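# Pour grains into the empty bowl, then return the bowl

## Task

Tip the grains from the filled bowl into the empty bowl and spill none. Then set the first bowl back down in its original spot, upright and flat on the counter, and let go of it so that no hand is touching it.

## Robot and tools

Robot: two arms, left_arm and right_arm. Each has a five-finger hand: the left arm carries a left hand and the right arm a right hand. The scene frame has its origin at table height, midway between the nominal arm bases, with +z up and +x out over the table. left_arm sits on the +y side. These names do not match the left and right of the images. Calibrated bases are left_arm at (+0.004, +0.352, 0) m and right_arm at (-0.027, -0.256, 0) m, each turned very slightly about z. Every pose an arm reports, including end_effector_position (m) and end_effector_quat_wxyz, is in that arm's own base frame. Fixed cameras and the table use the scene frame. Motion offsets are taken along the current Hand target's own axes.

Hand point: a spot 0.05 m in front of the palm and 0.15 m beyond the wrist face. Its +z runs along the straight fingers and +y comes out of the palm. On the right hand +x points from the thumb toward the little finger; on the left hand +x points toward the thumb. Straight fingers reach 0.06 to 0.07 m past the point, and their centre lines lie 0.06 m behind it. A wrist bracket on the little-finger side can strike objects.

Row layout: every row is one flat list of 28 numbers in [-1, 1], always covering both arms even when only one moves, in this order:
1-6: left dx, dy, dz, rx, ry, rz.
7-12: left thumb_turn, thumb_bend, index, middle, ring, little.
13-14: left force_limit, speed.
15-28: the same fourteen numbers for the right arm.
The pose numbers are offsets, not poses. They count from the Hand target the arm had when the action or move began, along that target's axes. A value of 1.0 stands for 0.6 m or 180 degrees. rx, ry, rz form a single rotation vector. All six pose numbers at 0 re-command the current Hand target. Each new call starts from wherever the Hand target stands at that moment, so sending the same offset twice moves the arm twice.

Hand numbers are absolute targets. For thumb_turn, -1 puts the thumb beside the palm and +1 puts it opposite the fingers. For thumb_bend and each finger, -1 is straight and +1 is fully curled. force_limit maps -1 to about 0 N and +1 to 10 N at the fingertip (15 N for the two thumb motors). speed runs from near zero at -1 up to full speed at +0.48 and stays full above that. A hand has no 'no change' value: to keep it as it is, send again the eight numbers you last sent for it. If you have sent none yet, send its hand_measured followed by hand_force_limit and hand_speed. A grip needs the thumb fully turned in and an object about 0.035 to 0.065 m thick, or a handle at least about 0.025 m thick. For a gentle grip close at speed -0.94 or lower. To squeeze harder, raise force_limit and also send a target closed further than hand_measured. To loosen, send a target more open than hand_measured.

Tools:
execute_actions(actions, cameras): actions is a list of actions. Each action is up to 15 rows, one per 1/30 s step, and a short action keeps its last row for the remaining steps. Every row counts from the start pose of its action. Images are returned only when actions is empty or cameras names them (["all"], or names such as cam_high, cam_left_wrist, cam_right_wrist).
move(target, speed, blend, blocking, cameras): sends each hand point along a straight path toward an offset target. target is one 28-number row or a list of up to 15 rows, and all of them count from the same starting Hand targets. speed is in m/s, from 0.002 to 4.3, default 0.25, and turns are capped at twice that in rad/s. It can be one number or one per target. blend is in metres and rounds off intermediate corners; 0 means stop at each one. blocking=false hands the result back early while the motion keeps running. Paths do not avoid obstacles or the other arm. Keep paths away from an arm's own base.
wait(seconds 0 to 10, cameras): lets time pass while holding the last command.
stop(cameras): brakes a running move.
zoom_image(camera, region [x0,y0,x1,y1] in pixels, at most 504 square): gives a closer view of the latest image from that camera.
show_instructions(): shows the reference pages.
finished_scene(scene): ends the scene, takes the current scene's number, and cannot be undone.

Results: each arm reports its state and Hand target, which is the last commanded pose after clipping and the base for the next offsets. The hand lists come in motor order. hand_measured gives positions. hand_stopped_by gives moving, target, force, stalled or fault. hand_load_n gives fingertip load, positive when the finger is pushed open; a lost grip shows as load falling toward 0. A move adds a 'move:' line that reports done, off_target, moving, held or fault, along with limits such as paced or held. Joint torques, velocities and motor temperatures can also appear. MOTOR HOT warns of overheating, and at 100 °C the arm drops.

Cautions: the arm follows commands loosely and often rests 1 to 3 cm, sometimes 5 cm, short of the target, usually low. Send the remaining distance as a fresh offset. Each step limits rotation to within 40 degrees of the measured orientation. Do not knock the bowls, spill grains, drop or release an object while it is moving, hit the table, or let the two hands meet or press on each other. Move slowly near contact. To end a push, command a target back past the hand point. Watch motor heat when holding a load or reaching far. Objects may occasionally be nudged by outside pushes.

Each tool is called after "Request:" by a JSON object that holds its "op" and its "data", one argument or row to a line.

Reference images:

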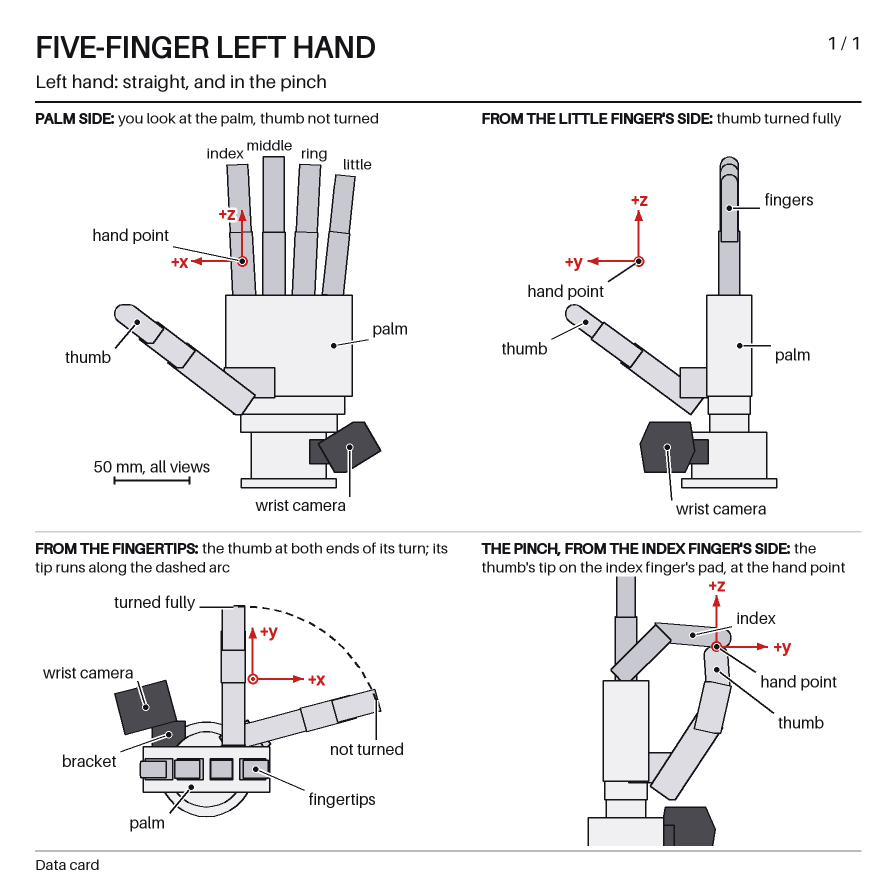

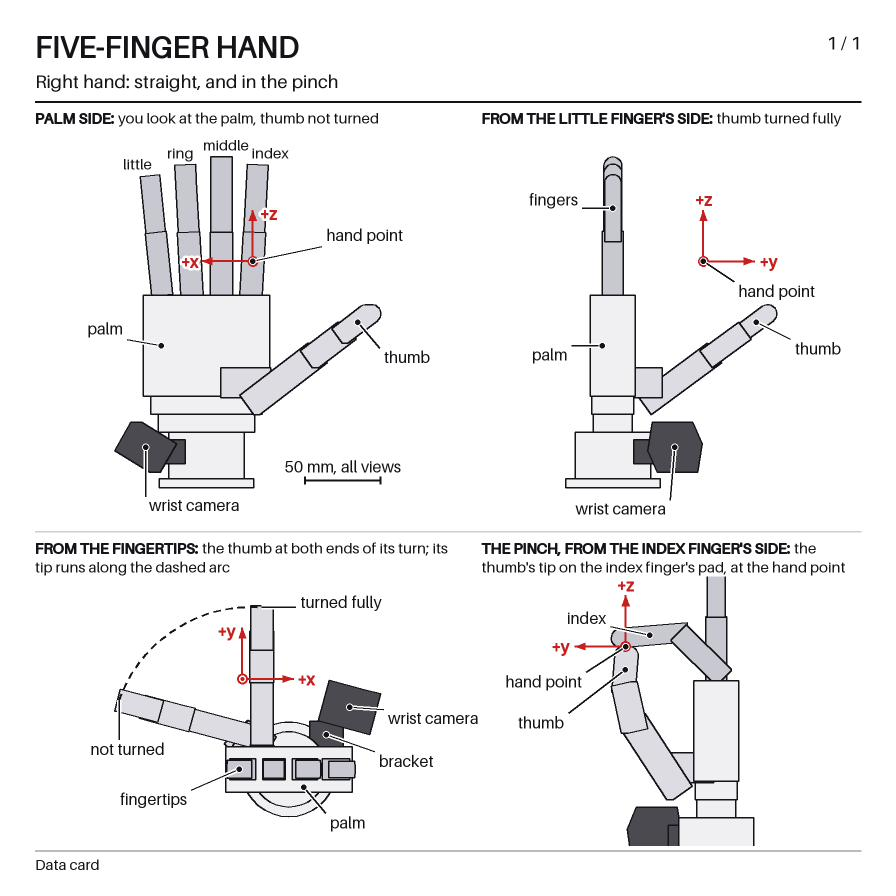

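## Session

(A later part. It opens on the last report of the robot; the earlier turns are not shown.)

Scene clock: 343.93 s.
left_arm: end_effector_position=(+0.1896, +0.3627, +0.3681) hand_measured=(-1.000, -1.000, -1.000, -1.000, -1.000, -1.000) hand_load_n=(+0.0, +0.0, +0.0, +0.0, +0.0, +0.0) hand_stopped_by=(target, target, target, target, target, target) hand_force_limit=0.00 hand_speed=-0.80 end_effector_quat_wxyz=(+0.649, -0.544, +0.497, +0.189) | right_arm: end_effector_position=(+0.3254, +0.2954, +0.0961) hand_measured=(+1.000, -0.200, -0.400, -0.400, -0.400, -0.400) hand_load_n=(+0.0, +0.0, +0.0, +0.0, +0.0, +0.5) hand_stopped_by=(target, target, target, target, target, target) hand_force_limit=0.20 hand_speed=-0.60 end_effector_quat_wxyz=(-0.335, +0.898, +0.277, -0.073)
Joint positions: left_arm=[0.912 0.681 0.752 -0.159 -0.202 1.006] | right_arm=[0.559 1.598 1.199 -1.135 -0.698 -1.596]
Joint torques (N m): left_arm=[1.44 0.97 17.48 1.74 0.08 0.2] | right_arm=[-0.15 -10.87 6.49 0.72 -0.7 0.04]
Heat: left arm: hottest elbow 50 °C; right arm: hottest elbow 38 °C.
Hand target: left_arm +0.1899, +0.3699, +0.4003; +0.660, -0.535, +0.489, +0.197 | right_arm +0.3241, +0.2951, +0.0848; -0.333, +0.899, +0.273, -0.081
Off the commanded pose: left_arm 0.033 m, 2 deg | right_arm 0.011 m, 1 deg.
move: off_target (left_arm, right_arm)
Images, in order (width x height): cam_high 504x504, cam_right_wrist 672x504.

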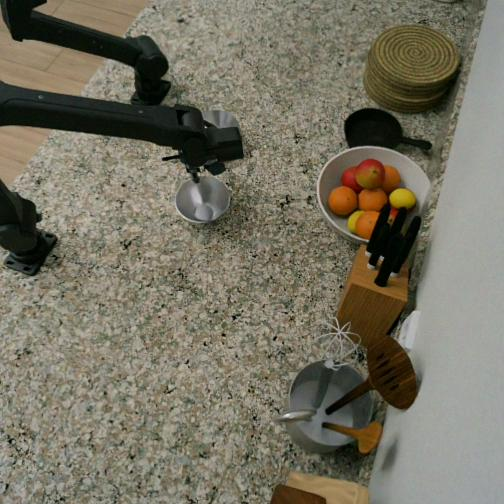

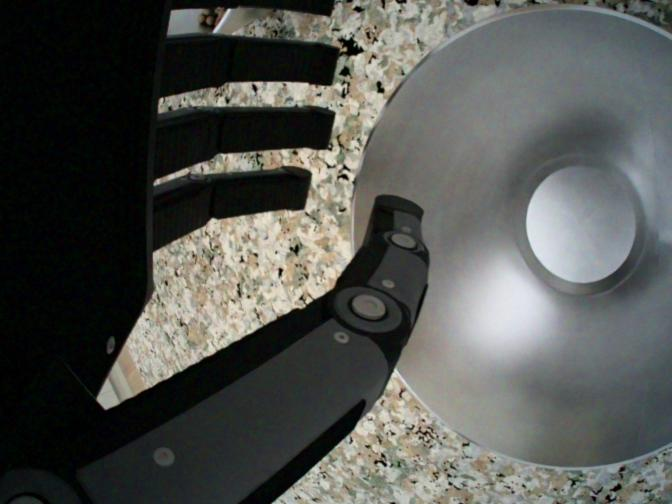

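Request:
{"op": "move", "data": {
  "target": [0,0,0,0,0,0,-1,-1,-1,-1,-1,-1,0,-0.8,-0.009,0.0333,0.0457,0,0,0,1,-0.2,-0.3,-0.3,-0.3,-0.3,0.2,-0.6],
  "speed": 0.06,
  "cameras": ["cam_high","cam_right_wrist"]
}}

Request:
{"op": "zoom_image", "data": {
  "camera": "cam_high",
  "region": [100, 90, 260, 250]
}}

Scene clock: 351.33 s.
left_arm: end_effector_position=(+0.1896, +0.3627, +0.3681) hand_measured=(-1.000, -1.000, -1.000, -1.000, -1.000, -1.000) hand_load_n=(+0.0, +0.0, +0.0, +0.0, +0.0, +0.0) hand_stopped_by=(target, target, target, target, target, target) hand_force_limit=0.00 hand_speed=-0.80 end_effector_quat_wxyz=(+0.649, -0.544, +0.497, +0.189) | right_arm: end_effector_position=(+0.3232, +0.2941, +0.0621) hand_measured=(+1.000, -0.200, -0.300, -0.300, -0.300, -0.300) hand_load_n=(+0.0, +0.0, +0.0, +0.0, +0.0, +0.0) hand_stopped_by=(target, target, target, target, target, target) hand_force_limit=0.20 hand_speed=-0.60 end_effector_quat_wxyz=(-0.335, +0.898, +0.278, -0.071)
Joint positions: left_arm=[0.912 0.681 0.752 -0.159 -0.202 1.006] | right_arm=[0.559 1.628 1.138 -1.039 -0.698 -1.596]
Joint torques (N m): left_arm=[1.49 0.97 17.48 1.74 0.08 0.2] | right_arm=[0.21 -10.93 6.19 0.68 -0.68 0.11]
Heat: left arm: hottest elbow 51 °C; right arm: hottest elbow 38 °C.
Hand target: left_arm +0.1899, +0.3699, +0.4003; +0.660, -0.535, +0.489, +0.197 | right_arm +0.3193, +0.2948, +0.0508; -0.333, +0.899, +0.273, -0.081
Off the commanded pose: left_arm 0.033 m, 2 deg | right_arm 0.012 m, 1 deg.
move: off_target (left_arm, right_arm)
Images, in order (width x height): cam_high 504x504, cam_right_wrist 672x504.

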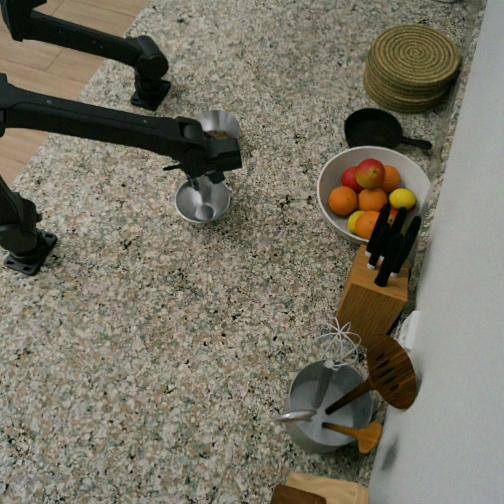

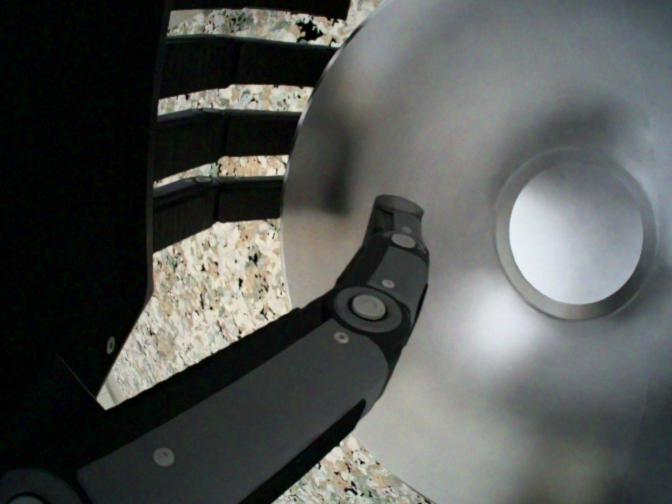

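Scaled by 3.150 from the camera's 504x504 image, which has a finer 720x720 frame.

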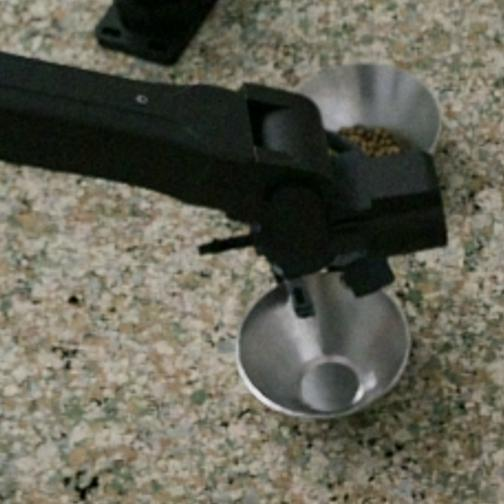

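Request:
{"op": "move", "data": {
  "target": [
    [0,0,0,0,0,0,-1,-1,-1,-1,-1,-1,0,-0.8,0,0,0,0,0,0,1,0.1,-0.1,-0.1,-0.1,-0.1,0.2,-0.8],
    [0,0,0,0,0,0,-1,-1,-1,-1,-1,-1,0,-0.8,0,0,0,0,0,0,1,0.1,0.35,0.5,0.15,0.2,0.2,-0.9]
  ],
  "speed": 0.05,
  "cameras": ["cam_high","cam_right_wrist"]
}}

Request:
{"op": "zoom_image", "data": {
  "camera": "cam_high",
  "region": [100, 90, 260, 250]
}}

Scene clock: 357.83 s.
left_arm: end_effector_position=(+0.1896, +0.3627, +0.3681) hand_measured=(-1.000, -1.000, -1.000, -1.000, -1.000, -1.000) hand_load_n=(+0.0, +0.0, +0.0, +0.0, +0.0, +0.0) hand_stopped_by=(target, target, target, target, target, target) hand_force_limit=0.00 hand_speed=-0.80 end_effector_quat_wxyz=(+0.649, -0.544, +0.497, +0.189) | right_arm: end_effector_position=(+0.3217, +0.2933, +0.0580) hand_measured=(+1.000, +0.098, +0.176, +0.120, +0.150, +0.200) hand_load_n=(-1.0, +3.5, +7.5, +4.5, +0.0, +0.0) hand_stopped_by=(target, target, force, force, target, target) hand_force_limit=0.20 hand_speed=-0.90 end_effector_quat_wxyz=(-0.334, +0.898, +0.276, -0.075)
Joint positions: left_arm=[0.912 0.681 0.752 -0.159 -0.202 1.006] | right_arm=[0.559 1.635 1.134 -1.036 -0.699 -1.595]
Joint torques (N m): left_arm=[1.49 1.03 17.47 1.73 0.08 0.2] | right_arm=[0.21 -11.58 6.48 0.57 -0.65 0.11]
Heat: left arm: hottest elbow 51 °C; right arm: hottest elbow 37 °C.
Hand target: left_arm +0.1899, +0.3699, +0.4003; +0.660, -0.535, +0.489, +0.197 | right_arm +0.3193, +0.2948, +0.0509; -0.333, +0.899, +0.273, -0.081
Off the commanded pose: left_arm 0.033 m, 2 deg | right_arm 0.008 m, 1 deg.
move: off_target (left_arm); target 2's new numbers were sent with right_arm's hand 0.012 m and 1 deg from that target
Images, in order (width x height): cam_high 504x504, cam_right_wrist 672x504.

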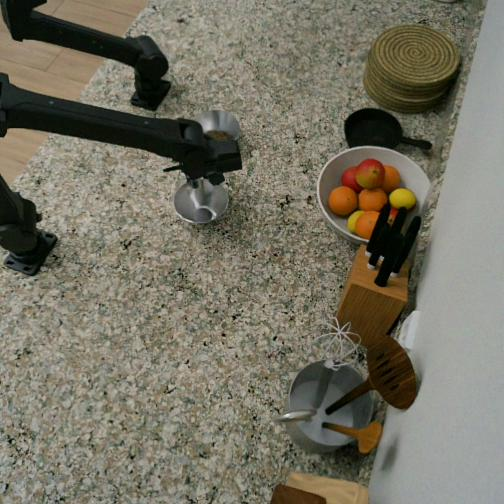

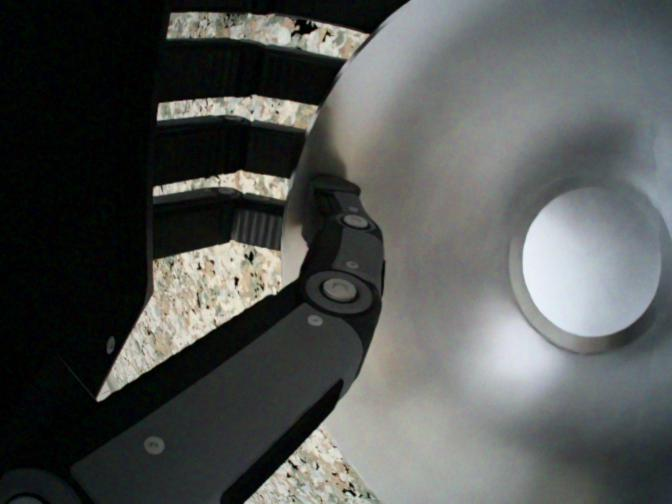

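Scaled by 3.150 from the camera's 504x504 image, which has a finer 720x720 frame.

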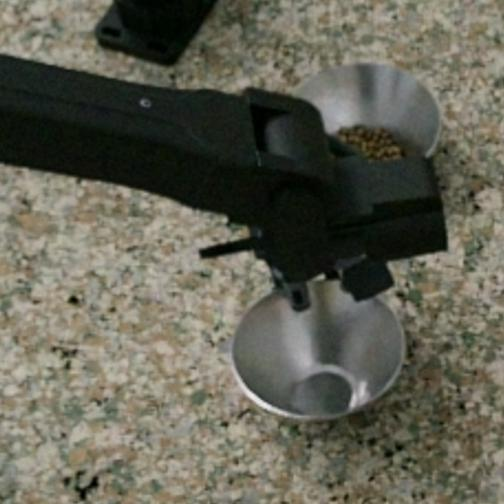

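Request:
{"op": "move", "data": {
  "target": [0,0,0,0,0,0,-1,-1,-1,-1,-1,-1,0,-0.8,-0.030,-0.0393,-0.0337,0,0,0,1,0.1,0.35,0.5,0.15,0.2,0.2,-0.9],
  "speed": 0.06,
  "cameras": ["cam_high","cam_right_wrist"]
}}

Request:
{"op": "zoom_image", "data": {
  "camera": "cam_high",
  "region": [100, 90, 260, 250]
}}

Scene clock: 367.30 s.
left_arm: end_effector_position=(+0.1896, +0.3627, +0.3681) hand_measured=(-1.000, -1.000, -1.000, -1.000, -1.000, -1.000) hand_load_n=(+0.0, +0.0, +0.0, +0.5, +0.0, +0.0) hand_stopped_by=(target, target, target, target, target, target) hand_force_limit=0.00 hand_speed=-0.80 end_effector_quat_wxyz=(+0.649, -0.544, +0.497, +0.189) | right_arm: end_effector_position=(+0.3087, +0.2868, +0.0761) hand_measured=(+1.000, +0.098, +0.176, +0.122, +0.150, +0.200) hand_load_n=(-1.0, +3.0, +7.0, +2.5, +0.0, +0.0) hand_stopped_by=(target, target, force, force, target, target) hand_force_limit=0.20 hand_speed=-0.90 end_effector_quat_wxyz=(-0.334, +0.898, +0.275, -0.076)
Joint positions: left_arm=[0.912 0.681 0.752 -0.159 -0.202 1.006] | right_arm=[0.563 1.579 1.118 -1.075 -0.699 -1.589]
Joint torques (N m): left_arm=[1.49 0.97 17.48 1.73 0.08 0.2] | right_arm=[0.79 -13.45 6.56 -0.09 -0.64 0.18]
Heat: left arm: hottest elbow 51 °C; right arm: hottest elbow 36 °C.
Hand target: left_arm +0.1899, +0.3699, +0.4003; +0.660, -0.535, +0.489, +0.197 | right_arm +0.3006, +0.2885, +0.0808; -0.333, +0.899, +0.273, -0.081
Off the commanded pose: left_arm 0.033 m, 2 deg | right_arm 0.010 m, 1 deg.
move: off_target (left_arm)
Images, in order (width x height): cam_high 504x504, cam_right_wrist 672x504.

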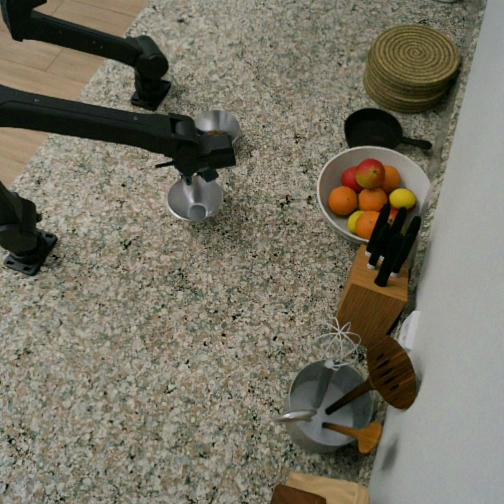

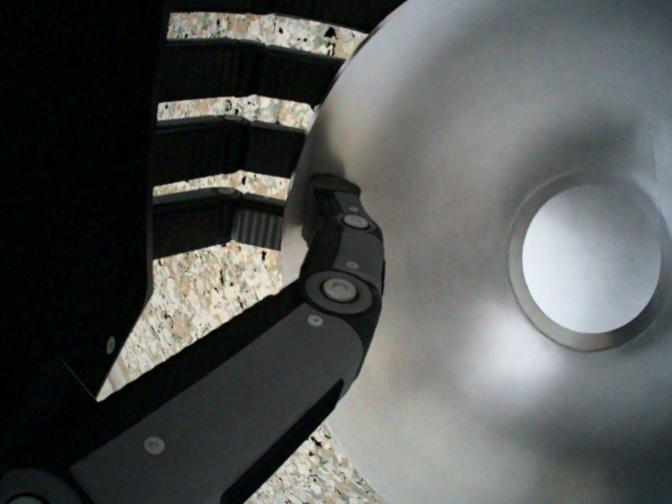

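Scaled by 3.150 from the camera's 504x504 image, which has a finer 720x720 frame.

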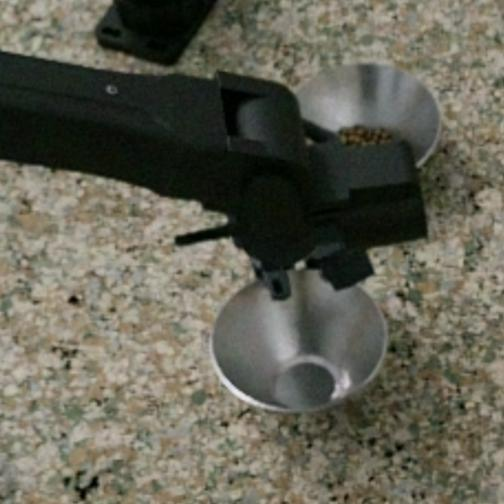

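Request:
{"op": "move", "data": {
  "target": [0,0,0,0,0,0,-1,-1,-1,-1,-1,-1,0,-0.8,-0.006,0.031,0.0412,0,0,0,1,0.1,0.35,0.5,0.15,0.2,0.2,-0.9],
  "speed": 0.05,
  "cameras": ["cam_high"]
}}

Request:
{"op": "zoom_image", "data": {
  "camera": "cam_high",
  "region": [100, 90, 260, 250]
}}

Scene clock: 374.17 s.
left_arm: end_effector_position=(+0.1896, +0.3627, +0.3681) hand_measured=(-1.000, -1.000, -1.000, -1.000, -1.000, -1.000) hand_load_n=(+0.0, +0.0, +0.0, -0.5, +0.0, +0.0) hand_stopped_by=(target, target, target, target, target, target) hand_force_limit=0.00 hand_speed=-0.80 end_effector_quat_wxyz=(+0.649, -0.544, +0.497, +0.189) | right_arm: end_effector_position=(+0.3022, +0.2844, +0.0565) hand_measured=(+1.000, +0.098, +0.176, +0.122, +0.150, +0.200) hand_load_n=(-0.5, +3.0, +6.5, +2.5, +0.0, +0.0) hand_stopped_by=(target, target, force, force, target, target) hand_force_limit=0.20 hand_speed=-0.90 end_effector_quat_wxyz=(-0.335, +0.898, +0.275, -0.074)
Joint positions: left_arm=[0.912 0.681 0.752 -0.159 -0.202 1.006] | right_arm=[0.566 1.583 1.065 -1.01 -0.699 -1.584]
Joint torques (N m): left_arm=[1.49 0.97 17.48 1.76 0.08 0.2] | right_arm=[0.85 -10.81 6.43 0.61 -0.64 0.17]
Heat: left arm: hottest elbow 51 °C; right arm: hottest elbow 35 °C.
Hand target: left_arm +0.1899, +0.3699, +0.4003; +0.660, -0.535, +0.489, +0.197 | right_arm +0.2975, +0.2885, +0.0498; -0.333, +0.899, +0.273, -0.082
Off the commanded pose: left_arm 0.033 m, 2 deg | right_arm 0.009 m, 1 deg.
move: off_target (left_arm)
Images, in order (width x height): cam_high 504x504.

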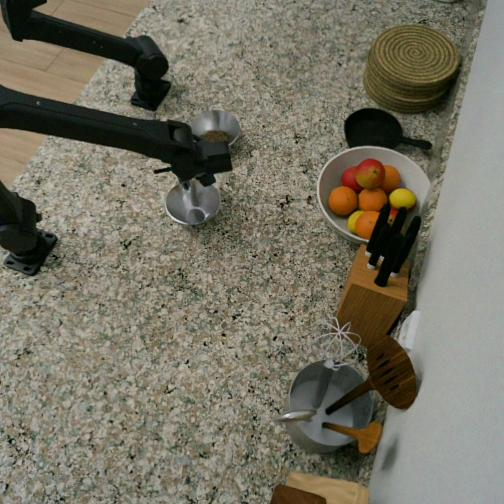

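Scaled by 3.150 from the camera's 504x504 image, which has a finer 720x720 frame.

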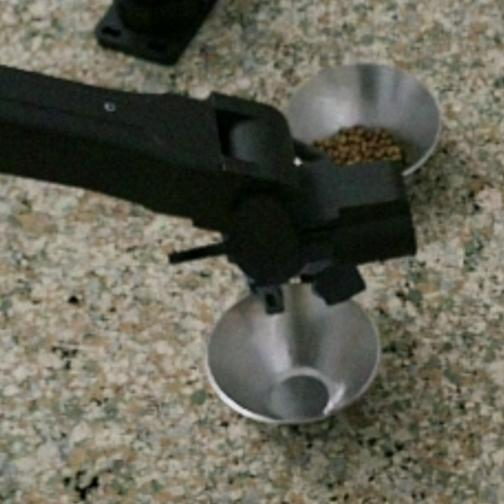

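Request:
{"op": "move", "data": {
  "target": [0,0,0,0,0,0,-1,-1,-1,-1,-1,-1,0,-0.8,0.0158,-0.0403,-0.0133,0,0,0,1,0.1,0.35,0.5,0.15,0.2,0.2,-0.9],
  "speed": 0.06,
  "cameras": ["cam_high"]
}}

Request:
{"op": "zoom_image", "data": {
  "camera": "cam_high",
  "region": [100, 90, 260, 250]
}}

Scene clock: 389.07 s.
left_arm: end_effector_position=(+0.1896, +0.3627, +0.3681) hand_measured=(-1.000, -1.000, -1.000, -1.000, -1.000, -1.000) hand_load_n=(+0.0, +0.0, +0.0, +0.0, +0.5, +0.0) hand_stopped_by=(target, target, target, target, target, target) hand_force_limit=0.00 hand_speed=-0.80 end_effector_quat_wxyz=(+0.649, -0.544, +0.497, +0.189) | right_arm: end_effector_position=(+0.2878, +0.2914, +0.0574) hand_measured=(+1.000, +0.098, +0.176, +0.122, +0.150, +0.200) hand_load_n=(-0.5, +3.0, +6.5, +2.5, +0.0, +0.0) hand_stopped_by=(target, target, force, force, target, target) hand_force_limit=0.20 hand_speed=-0.90 end_effector_quat_wxyz=(-0.330, +0.900, +0.270, -0.091)
Joint positions: left_arm=[0.912 0.681 0.752 -0.159 -0.202 1.006] | right_arm=[0.598 1.583 1.065 -1.023 -0.699 -1.546]
Joint torques (N m): left_arm=[1.49 0.97 17.48 1.74 0.08 0.19] | right_arm=[0.73 -11.81 10.11 -0.14 -0.6 0.21]
Heat: left arm: hottest elbow 52 °C; right arm: hottest elbow 35 °C.
Hand target: left_arm +0.1899, +0.3699, +0.4003; +0.660, -0.535, +0.489, +0.197 | right_arm +0.2975, +0.3045, +0.0718; -0.333, +0.899, +0.273, -0.082
Off the commanded pose: left_arm 0.033 m, 2 deg | right_arm 0.022 m, 1 deg.
move: off_target (left_arm, right_arm)
Images, in order (width x height): cam_high 504x504.

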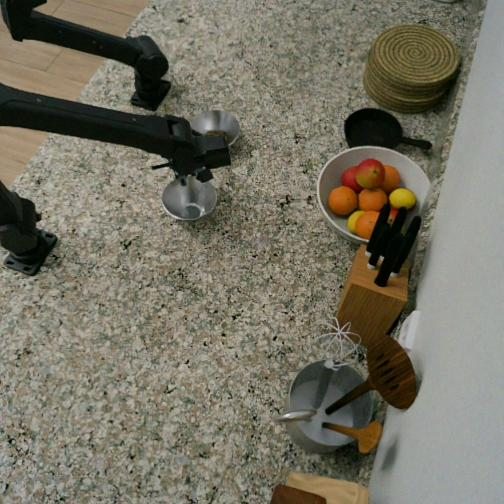

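Scaled by 3.150 from the camera's 504x504 image, which has a finer 720x720 frame.

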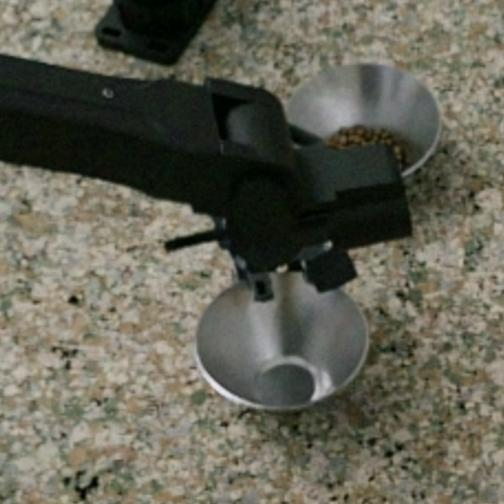

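Request:
{"op": "move", "data": {
  "target": [0,0,0,0,0,0,-1,-1,-1,-1,-1,-1,0,-0.8,0.0075,-0.0153,-0.0217,0,0,0,1,0.1,0.35,0.5,0.15,0.2,0.2,-0.9],
  "speed": 0.06,
  "cameras": ["cam_high"]
}}

Request:
{"op": "zoom_image", "data": {
  "camera": "cam_high",
  "region": [100, 90, 260, 250]
}}

Scene clock: 394.33 s.
left_arm: end_effector_position=(+0.1896, +0.3627, +0.3681) hand_measured=(-1.000, -1.000, -1.000, -1.000, -1.000, -1.000) hand_load_n=(+0.0, +0.0, +0.0, -0.5, +0.0, +0.0) hand_stopped_by=(target, target, target, target, target, target) hand_force_limit=0.00 hand_speed=-0.80 end_effector_quat_wxyz=(+0.649, -0.544, +0.497, +0.189) | right_arm: end_effector_position=(+0.2894, +0.2925, +0.0687) hand_measured=(+1.000, +0.098, +0.176, +0.122, +0.150, +0.200) hand_load_n=(-1.0, +3.0, +7.0, +3.0, +0.0, +0.0) hand_stopped_by=(target, target, force, force, target, target) hand_force_limit=0.20 hand_speed=-0.90 end_effector_quat_wxyz=(-0.328, +0.901, +0.268, -0.098)
Joint positions: left_arm=[0.912 0.681 0.752 -0.159 -0.202 1.006] | right_arm=[0.598 1.583 1.098 -1.07 -0.699 -1.546]
Joint torques (N m): left_arm=[1.49 0.97 17.48 1.73 0.08 0.19] | right_arm=[0.5 -12.57 10.44 -0.18 -0.6 0.16]
Heat: left arm: hottest elbow 52 °C; right arm: hottest elbow 36 °C.
Hand target: left_arm +0.1899, +0.3699, +0.4003; +0.660, -0.535, +0.489, +0.197 | right_arm +0.3016, +0.3055, +0.0878; -0.333, +0.899, +0.273, -0.081
Off the commanded pose: left_arm 0.033 m, 2 deg | right_arm 0.026 m, 2 deg.
move: off_target (left_arm, right_arm)
Images, in order (width x height): cam_high 504x504.

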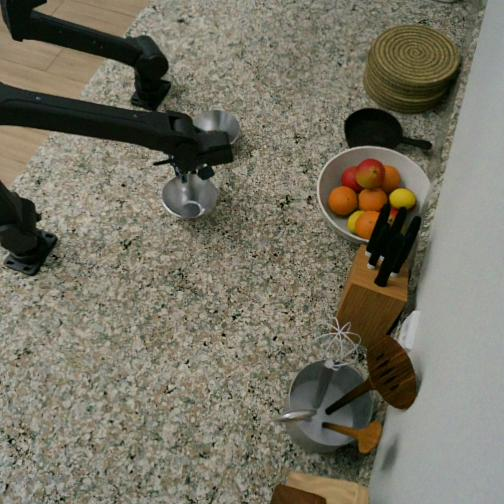

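Scaled by 3.150 from the camera's 504x504 image, which has a finer 720x720 frame.

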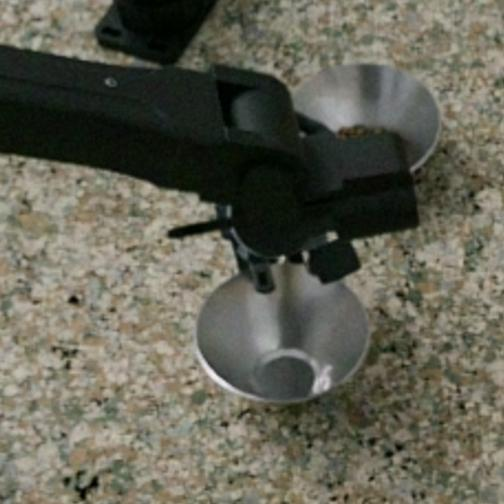

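Request:
{"op": "move", "data": {
  "target": [0,0,0,0,0,0,-1,-1,-1,-1,-1,-1,0,-0.8,-0.009,0.040,0.0485,0,0,0,1,0.1,0.35,0.5,0.15,0.2,0.2,-0.9],
  "speed": 0.05,
  "cameras": ["cam_high"]
}}

Request:
{"op": "zoom_image", "data": {
  "camera": "cam_high",
  "region": [100, 90, 260, 250]
}}

Scene clock: 399.27 s.
left_arm: end_effector_position=(+0.1896, +0.3627, +0.3681) hand_measured=(-1.000, -1.000, -1.000, -1.000, -1.000, -1.000) hand_load_n=(+0.0, +0.0, +0.0, +0.0, +0.0, +0.0) hand_stopped_by=(target, target, target, target, target, target) hand_force_limit=0.00 hand_speed=-0.80 end_effector_quat_wxyz=(+0.649, -0.544, +0.497, +0.189) | right_arm: end_effector_position=(+0.3012, +0.3006, +0.0563) hand_measured=(+1.000, +0.098, +0.176, +0.122, +0.150, +0.200) hand_load_n=(-0.5, +3.0, +6.5, +2.0, +0.0, +0.0) hand_stopped_by=(target, target, force, force, target, target) hand_force_limit=0.20 hand_speed=-0.90 end_effector_quat_wxyz=(-0.335, +0.898, +0.276, -0.076)
Joint positions: left_arm=[0.912 0.681 0.752 -0.159 -0.202 1.006] | right_arm=[0.598 1.601 1.086 -0.99 -0.699 -1.545]
Joint torques (N m): left_arm=[1.49 0.97 17.48 1.74 0.08 0.2] | right_arm=[0.56 -11.16 6.54 0.7 -0.58 0.16]
Heat: left arm: hottest elbow 52 °C; right arm: hottest elbow 36 °C.
Hand target: left_arm +0.1899, +0.3699, +0.4003; +0.660, -0.535, +0.489, +0.197 | right_arm +0.2980, +0.3036, +0.0499; -0.333, +0.899, +0.273, -0.082
Off the commanded pose: left_arm 0.033 m, 2 deg | right_arm 0.008 m, 1 deg.
move: off_target (left_arm)
Images, in order (width x height): cam_high 504x504.

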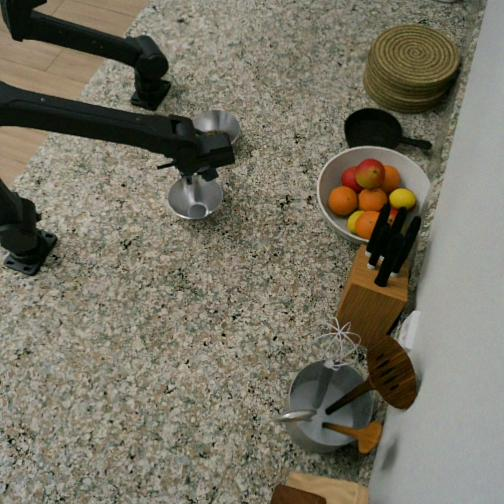

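Scaled by 3.150 from the camera's 504x504 image, which has a finer 720x720 frame.

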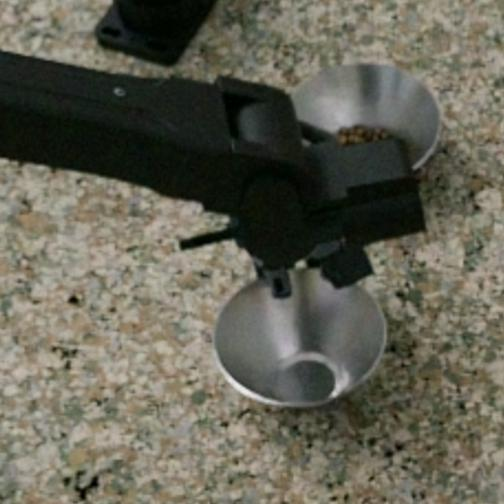

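Request:
{"op": "move", "data": {
  "target": [
    [0,0,0,0,0,0,-1,-1,-1,-1,-1,-1,0,-0.8,0,0,0,0,0,0,1,0.1,0,0,0,0.1,0.2,-0.85],
    [0,0,0,0,0,0,-1,-1,-1,-1,-1,-1,0,-0.8,0,0,0,0,0,0,1,-0.1,-0.3,-0.3,-0.3,-0.3,0.2,-0.8]
  ],
  "speed": 0.05,
  "cameras": ["cam_high","cam_right_wrist"]
}}

Request:
{"op": "zoom_image", "data": {
  "camera": "cam_high",
  "region": [100, 90, 260, 250]
}}

Scene clock: 405.00 s.
left_arm: end_effector_position=(+0.1896, +0.3627, +0.3681) hand_measured=(-1.000, -1.000, -1.000, -1.000, -1.000, -1.000) hand_load_n=(+0.0, +0.0, +0.0, +0.0, +0.0, +0.0) hand_stopped_by=(target, target, target, target, target, target) hand_force_limit=0.00 hand_speed=-0.80 end_effector_quat_wxyz=(+0.649, -0.544, +0.497, +0.189) | right_arm: end_effector_position=(+0.3012, +0.3006, +0.0563) hand_measured=(+1.000, -0.100, -0.300, -0.300, -0.300, -0.300) hand_load_n=(+0.5, +0.0, +0.0, +0.0, +0.0, +0.0) hand_stopped_by=(target, target, target, target, target, target) hand_force_limit=0.20 hand_speed=-0.80 end_effector_quat_wxyz=(-0.335, +0.898, +0.276, -0.076)
Joint positions: left_arm=[0.912 0.681 0.752 -0.159 -0.202 1.006] | right_arm=[0.598 1.601 1.086 -0.99 -0.699 -1.545]
Joint torques (N m): left_arm=[1.49 0.97 17.47 1.74 0.08 0.2] | right_arm=[0.67 -11.11 6.56 0.73 -0.6 0.17]
Heat: left arm: hottest elbow 52 °C; right arm: hottest elbow 35 °C.
Hand target: left_arm +0.1899, +0.3699, +0.4003; +0.660, -0.535, +0.489, +0.197 | right_arm +0.2980, +0.3037, +0.0499; -0.333, +0.899, +0.273, -0.082
Off the commanded pose: left_arm 0.033 m, 2 deg | right_arm 0.008 m, 1 deg.
move: off_target (left_arm)
Images, in order (width x height): cam_high 504x504, cam_right_wrist 672x504.

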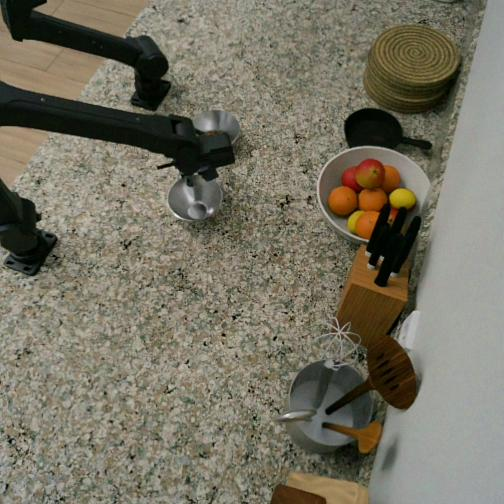

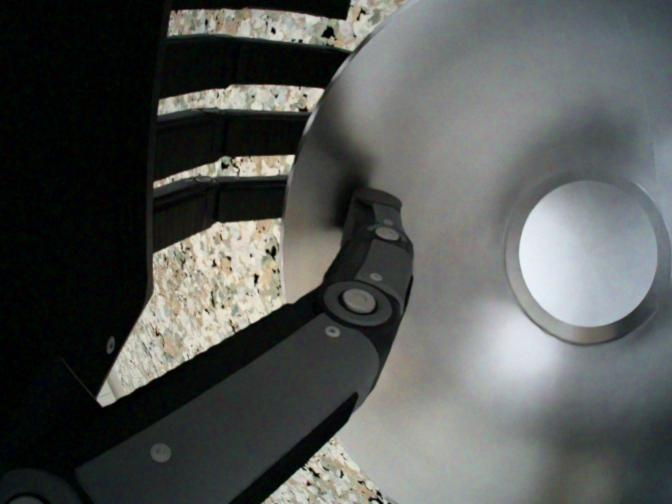

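Scaled by 3.150 from the camera's 504x504 image, which has a finer 720x720 frame.

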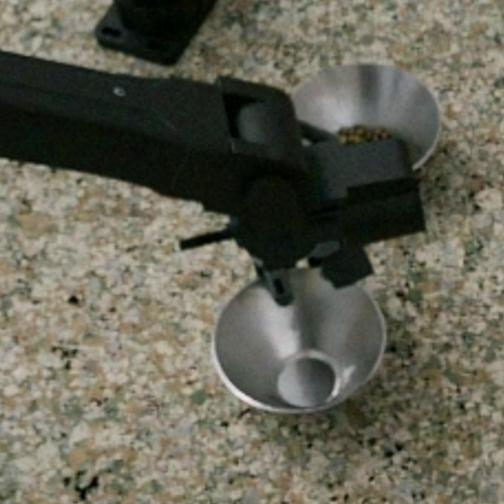

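Request:
{"op": "move", "data": {
  "target": [
    [0,0,0,0,0,0,-1,-1,-1,-1,-1,-1,0,-0.8,0,-0.0201,-0.0397,0,0,0,1,-0.1,-0.3,-0.3,-0.3,-0.3,0.2,-0.8],
    [0,0,0,0,0,0,-1,-1,-1,-1,-1,-1,0,-0.8,0,-0.0995,-0.1342,0,0,0,1,-0.1,-0.3,-0.3,-0.3,-0.3,0.2,-0.8],
    [0,0,0,0,0,0,-1,-1,-1,-1,-1,-1,0,-0.8,0,-0.16,-0.22,0,0,0,1,-0.3,-0.9,-0.9,-0.9,-0.9,0.2,-0.5]
  ],
  "speed": [0.06,0.08,0.12],
  "blend": [0.01,0.02,0],
  "cameras": ["cam_high","cam_right_wrist"]
}}

Request:
{"op": "zoom_image", "data": {
  "camera": "cam_high",
  "region": [100, 90, 260, 250]
}}

Scene clock: 414.00 s.
left_arm: end_effector_position=(+0.1896, +0.3627, +0.3681) hand_measured=(-1.000, -1.000, -1.000, -1.000, -1.000, -1.000) hand_load_n=(+0.0, +0.0, +0.0, +0.0, +0.0, +0.0) hand_stopped_by=(target, target, target, target, target, target) hand_force_limit=0.00 hand_speed=-0.80 end_effector_quat_wxyz=(+0.649, -0.544, +0.497, +0.189) | right_arm: end_effector_position=(+0.2854, +0.2880, +0.1967) hand_measured=(+1.000, -0.300, -0.900, -0.900, -0.900, -0.900) hand_load_n=(+0.0, +0.0, +0.0, -0.5, +0.0, +0.0) hand_stopped_by=(target, target, target, target, target, target) hand_force_limit=0.20 hand_speed=-0.50 end_effector_quat_wxyz=(-0.327, +0.901, +0.267, -0.101)
Joint positions: left_arm=[0.912 0.681 0.752 -0.159 -0.202 1.006] | right_arm=[0.594 1.468 1.321 -1.418 -0.699 -1.55]
Joint torques (N m): left_arm=[1.49 0.97 17.48 1.74 0.08 0.2] | right_arm=[-0.91 -11.34 10.91 -0.2 -0.64 -0.11]
Heat: left arm: hottest elbow 52 °C; right arm: hottest elbow 35 °C.
Hand target: left_arm +0.1899, +0.3699, +0.4003; +0.660, -0.535, +0.489, +0.197 | right_arm +0.2994, +0.2908, +0.2125; -0.333, +0.899, +0.273, -0.082
Off the commanded pose: left_arm 0.033 m, 2 deg | right_arm 0.021 m, 3 deg.
move: off_target (left_arm, right_arm); target 3's new numbers were sent with right_arm's hand 0.021 m and 3 deg from that target
Images, in order (width x height): cam_high 504x504, cam_right_wrist 672x504.

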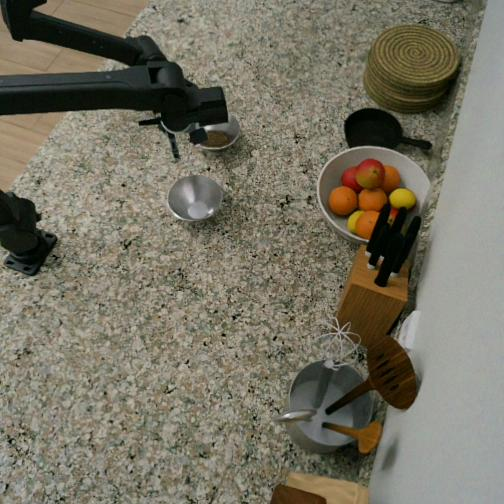

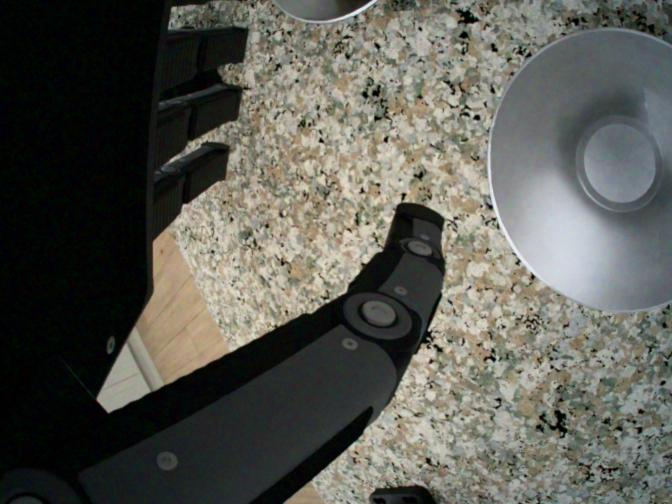

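Scaled by 3.150 from the camera's 504x504 image, which has a finer 720x720 frame.

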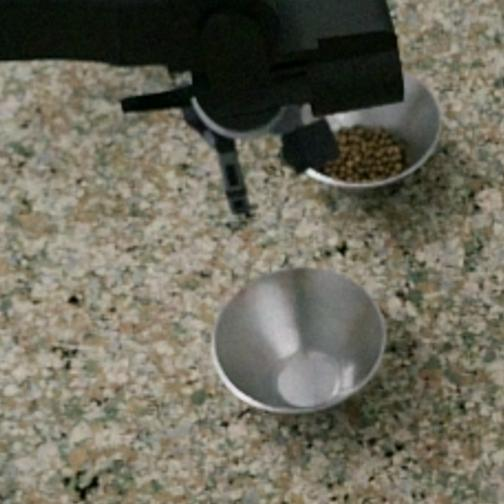

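Request:
{"op": "finished_scene", "data": {
  "scene": 3
}}

The scene is finished: the task was done.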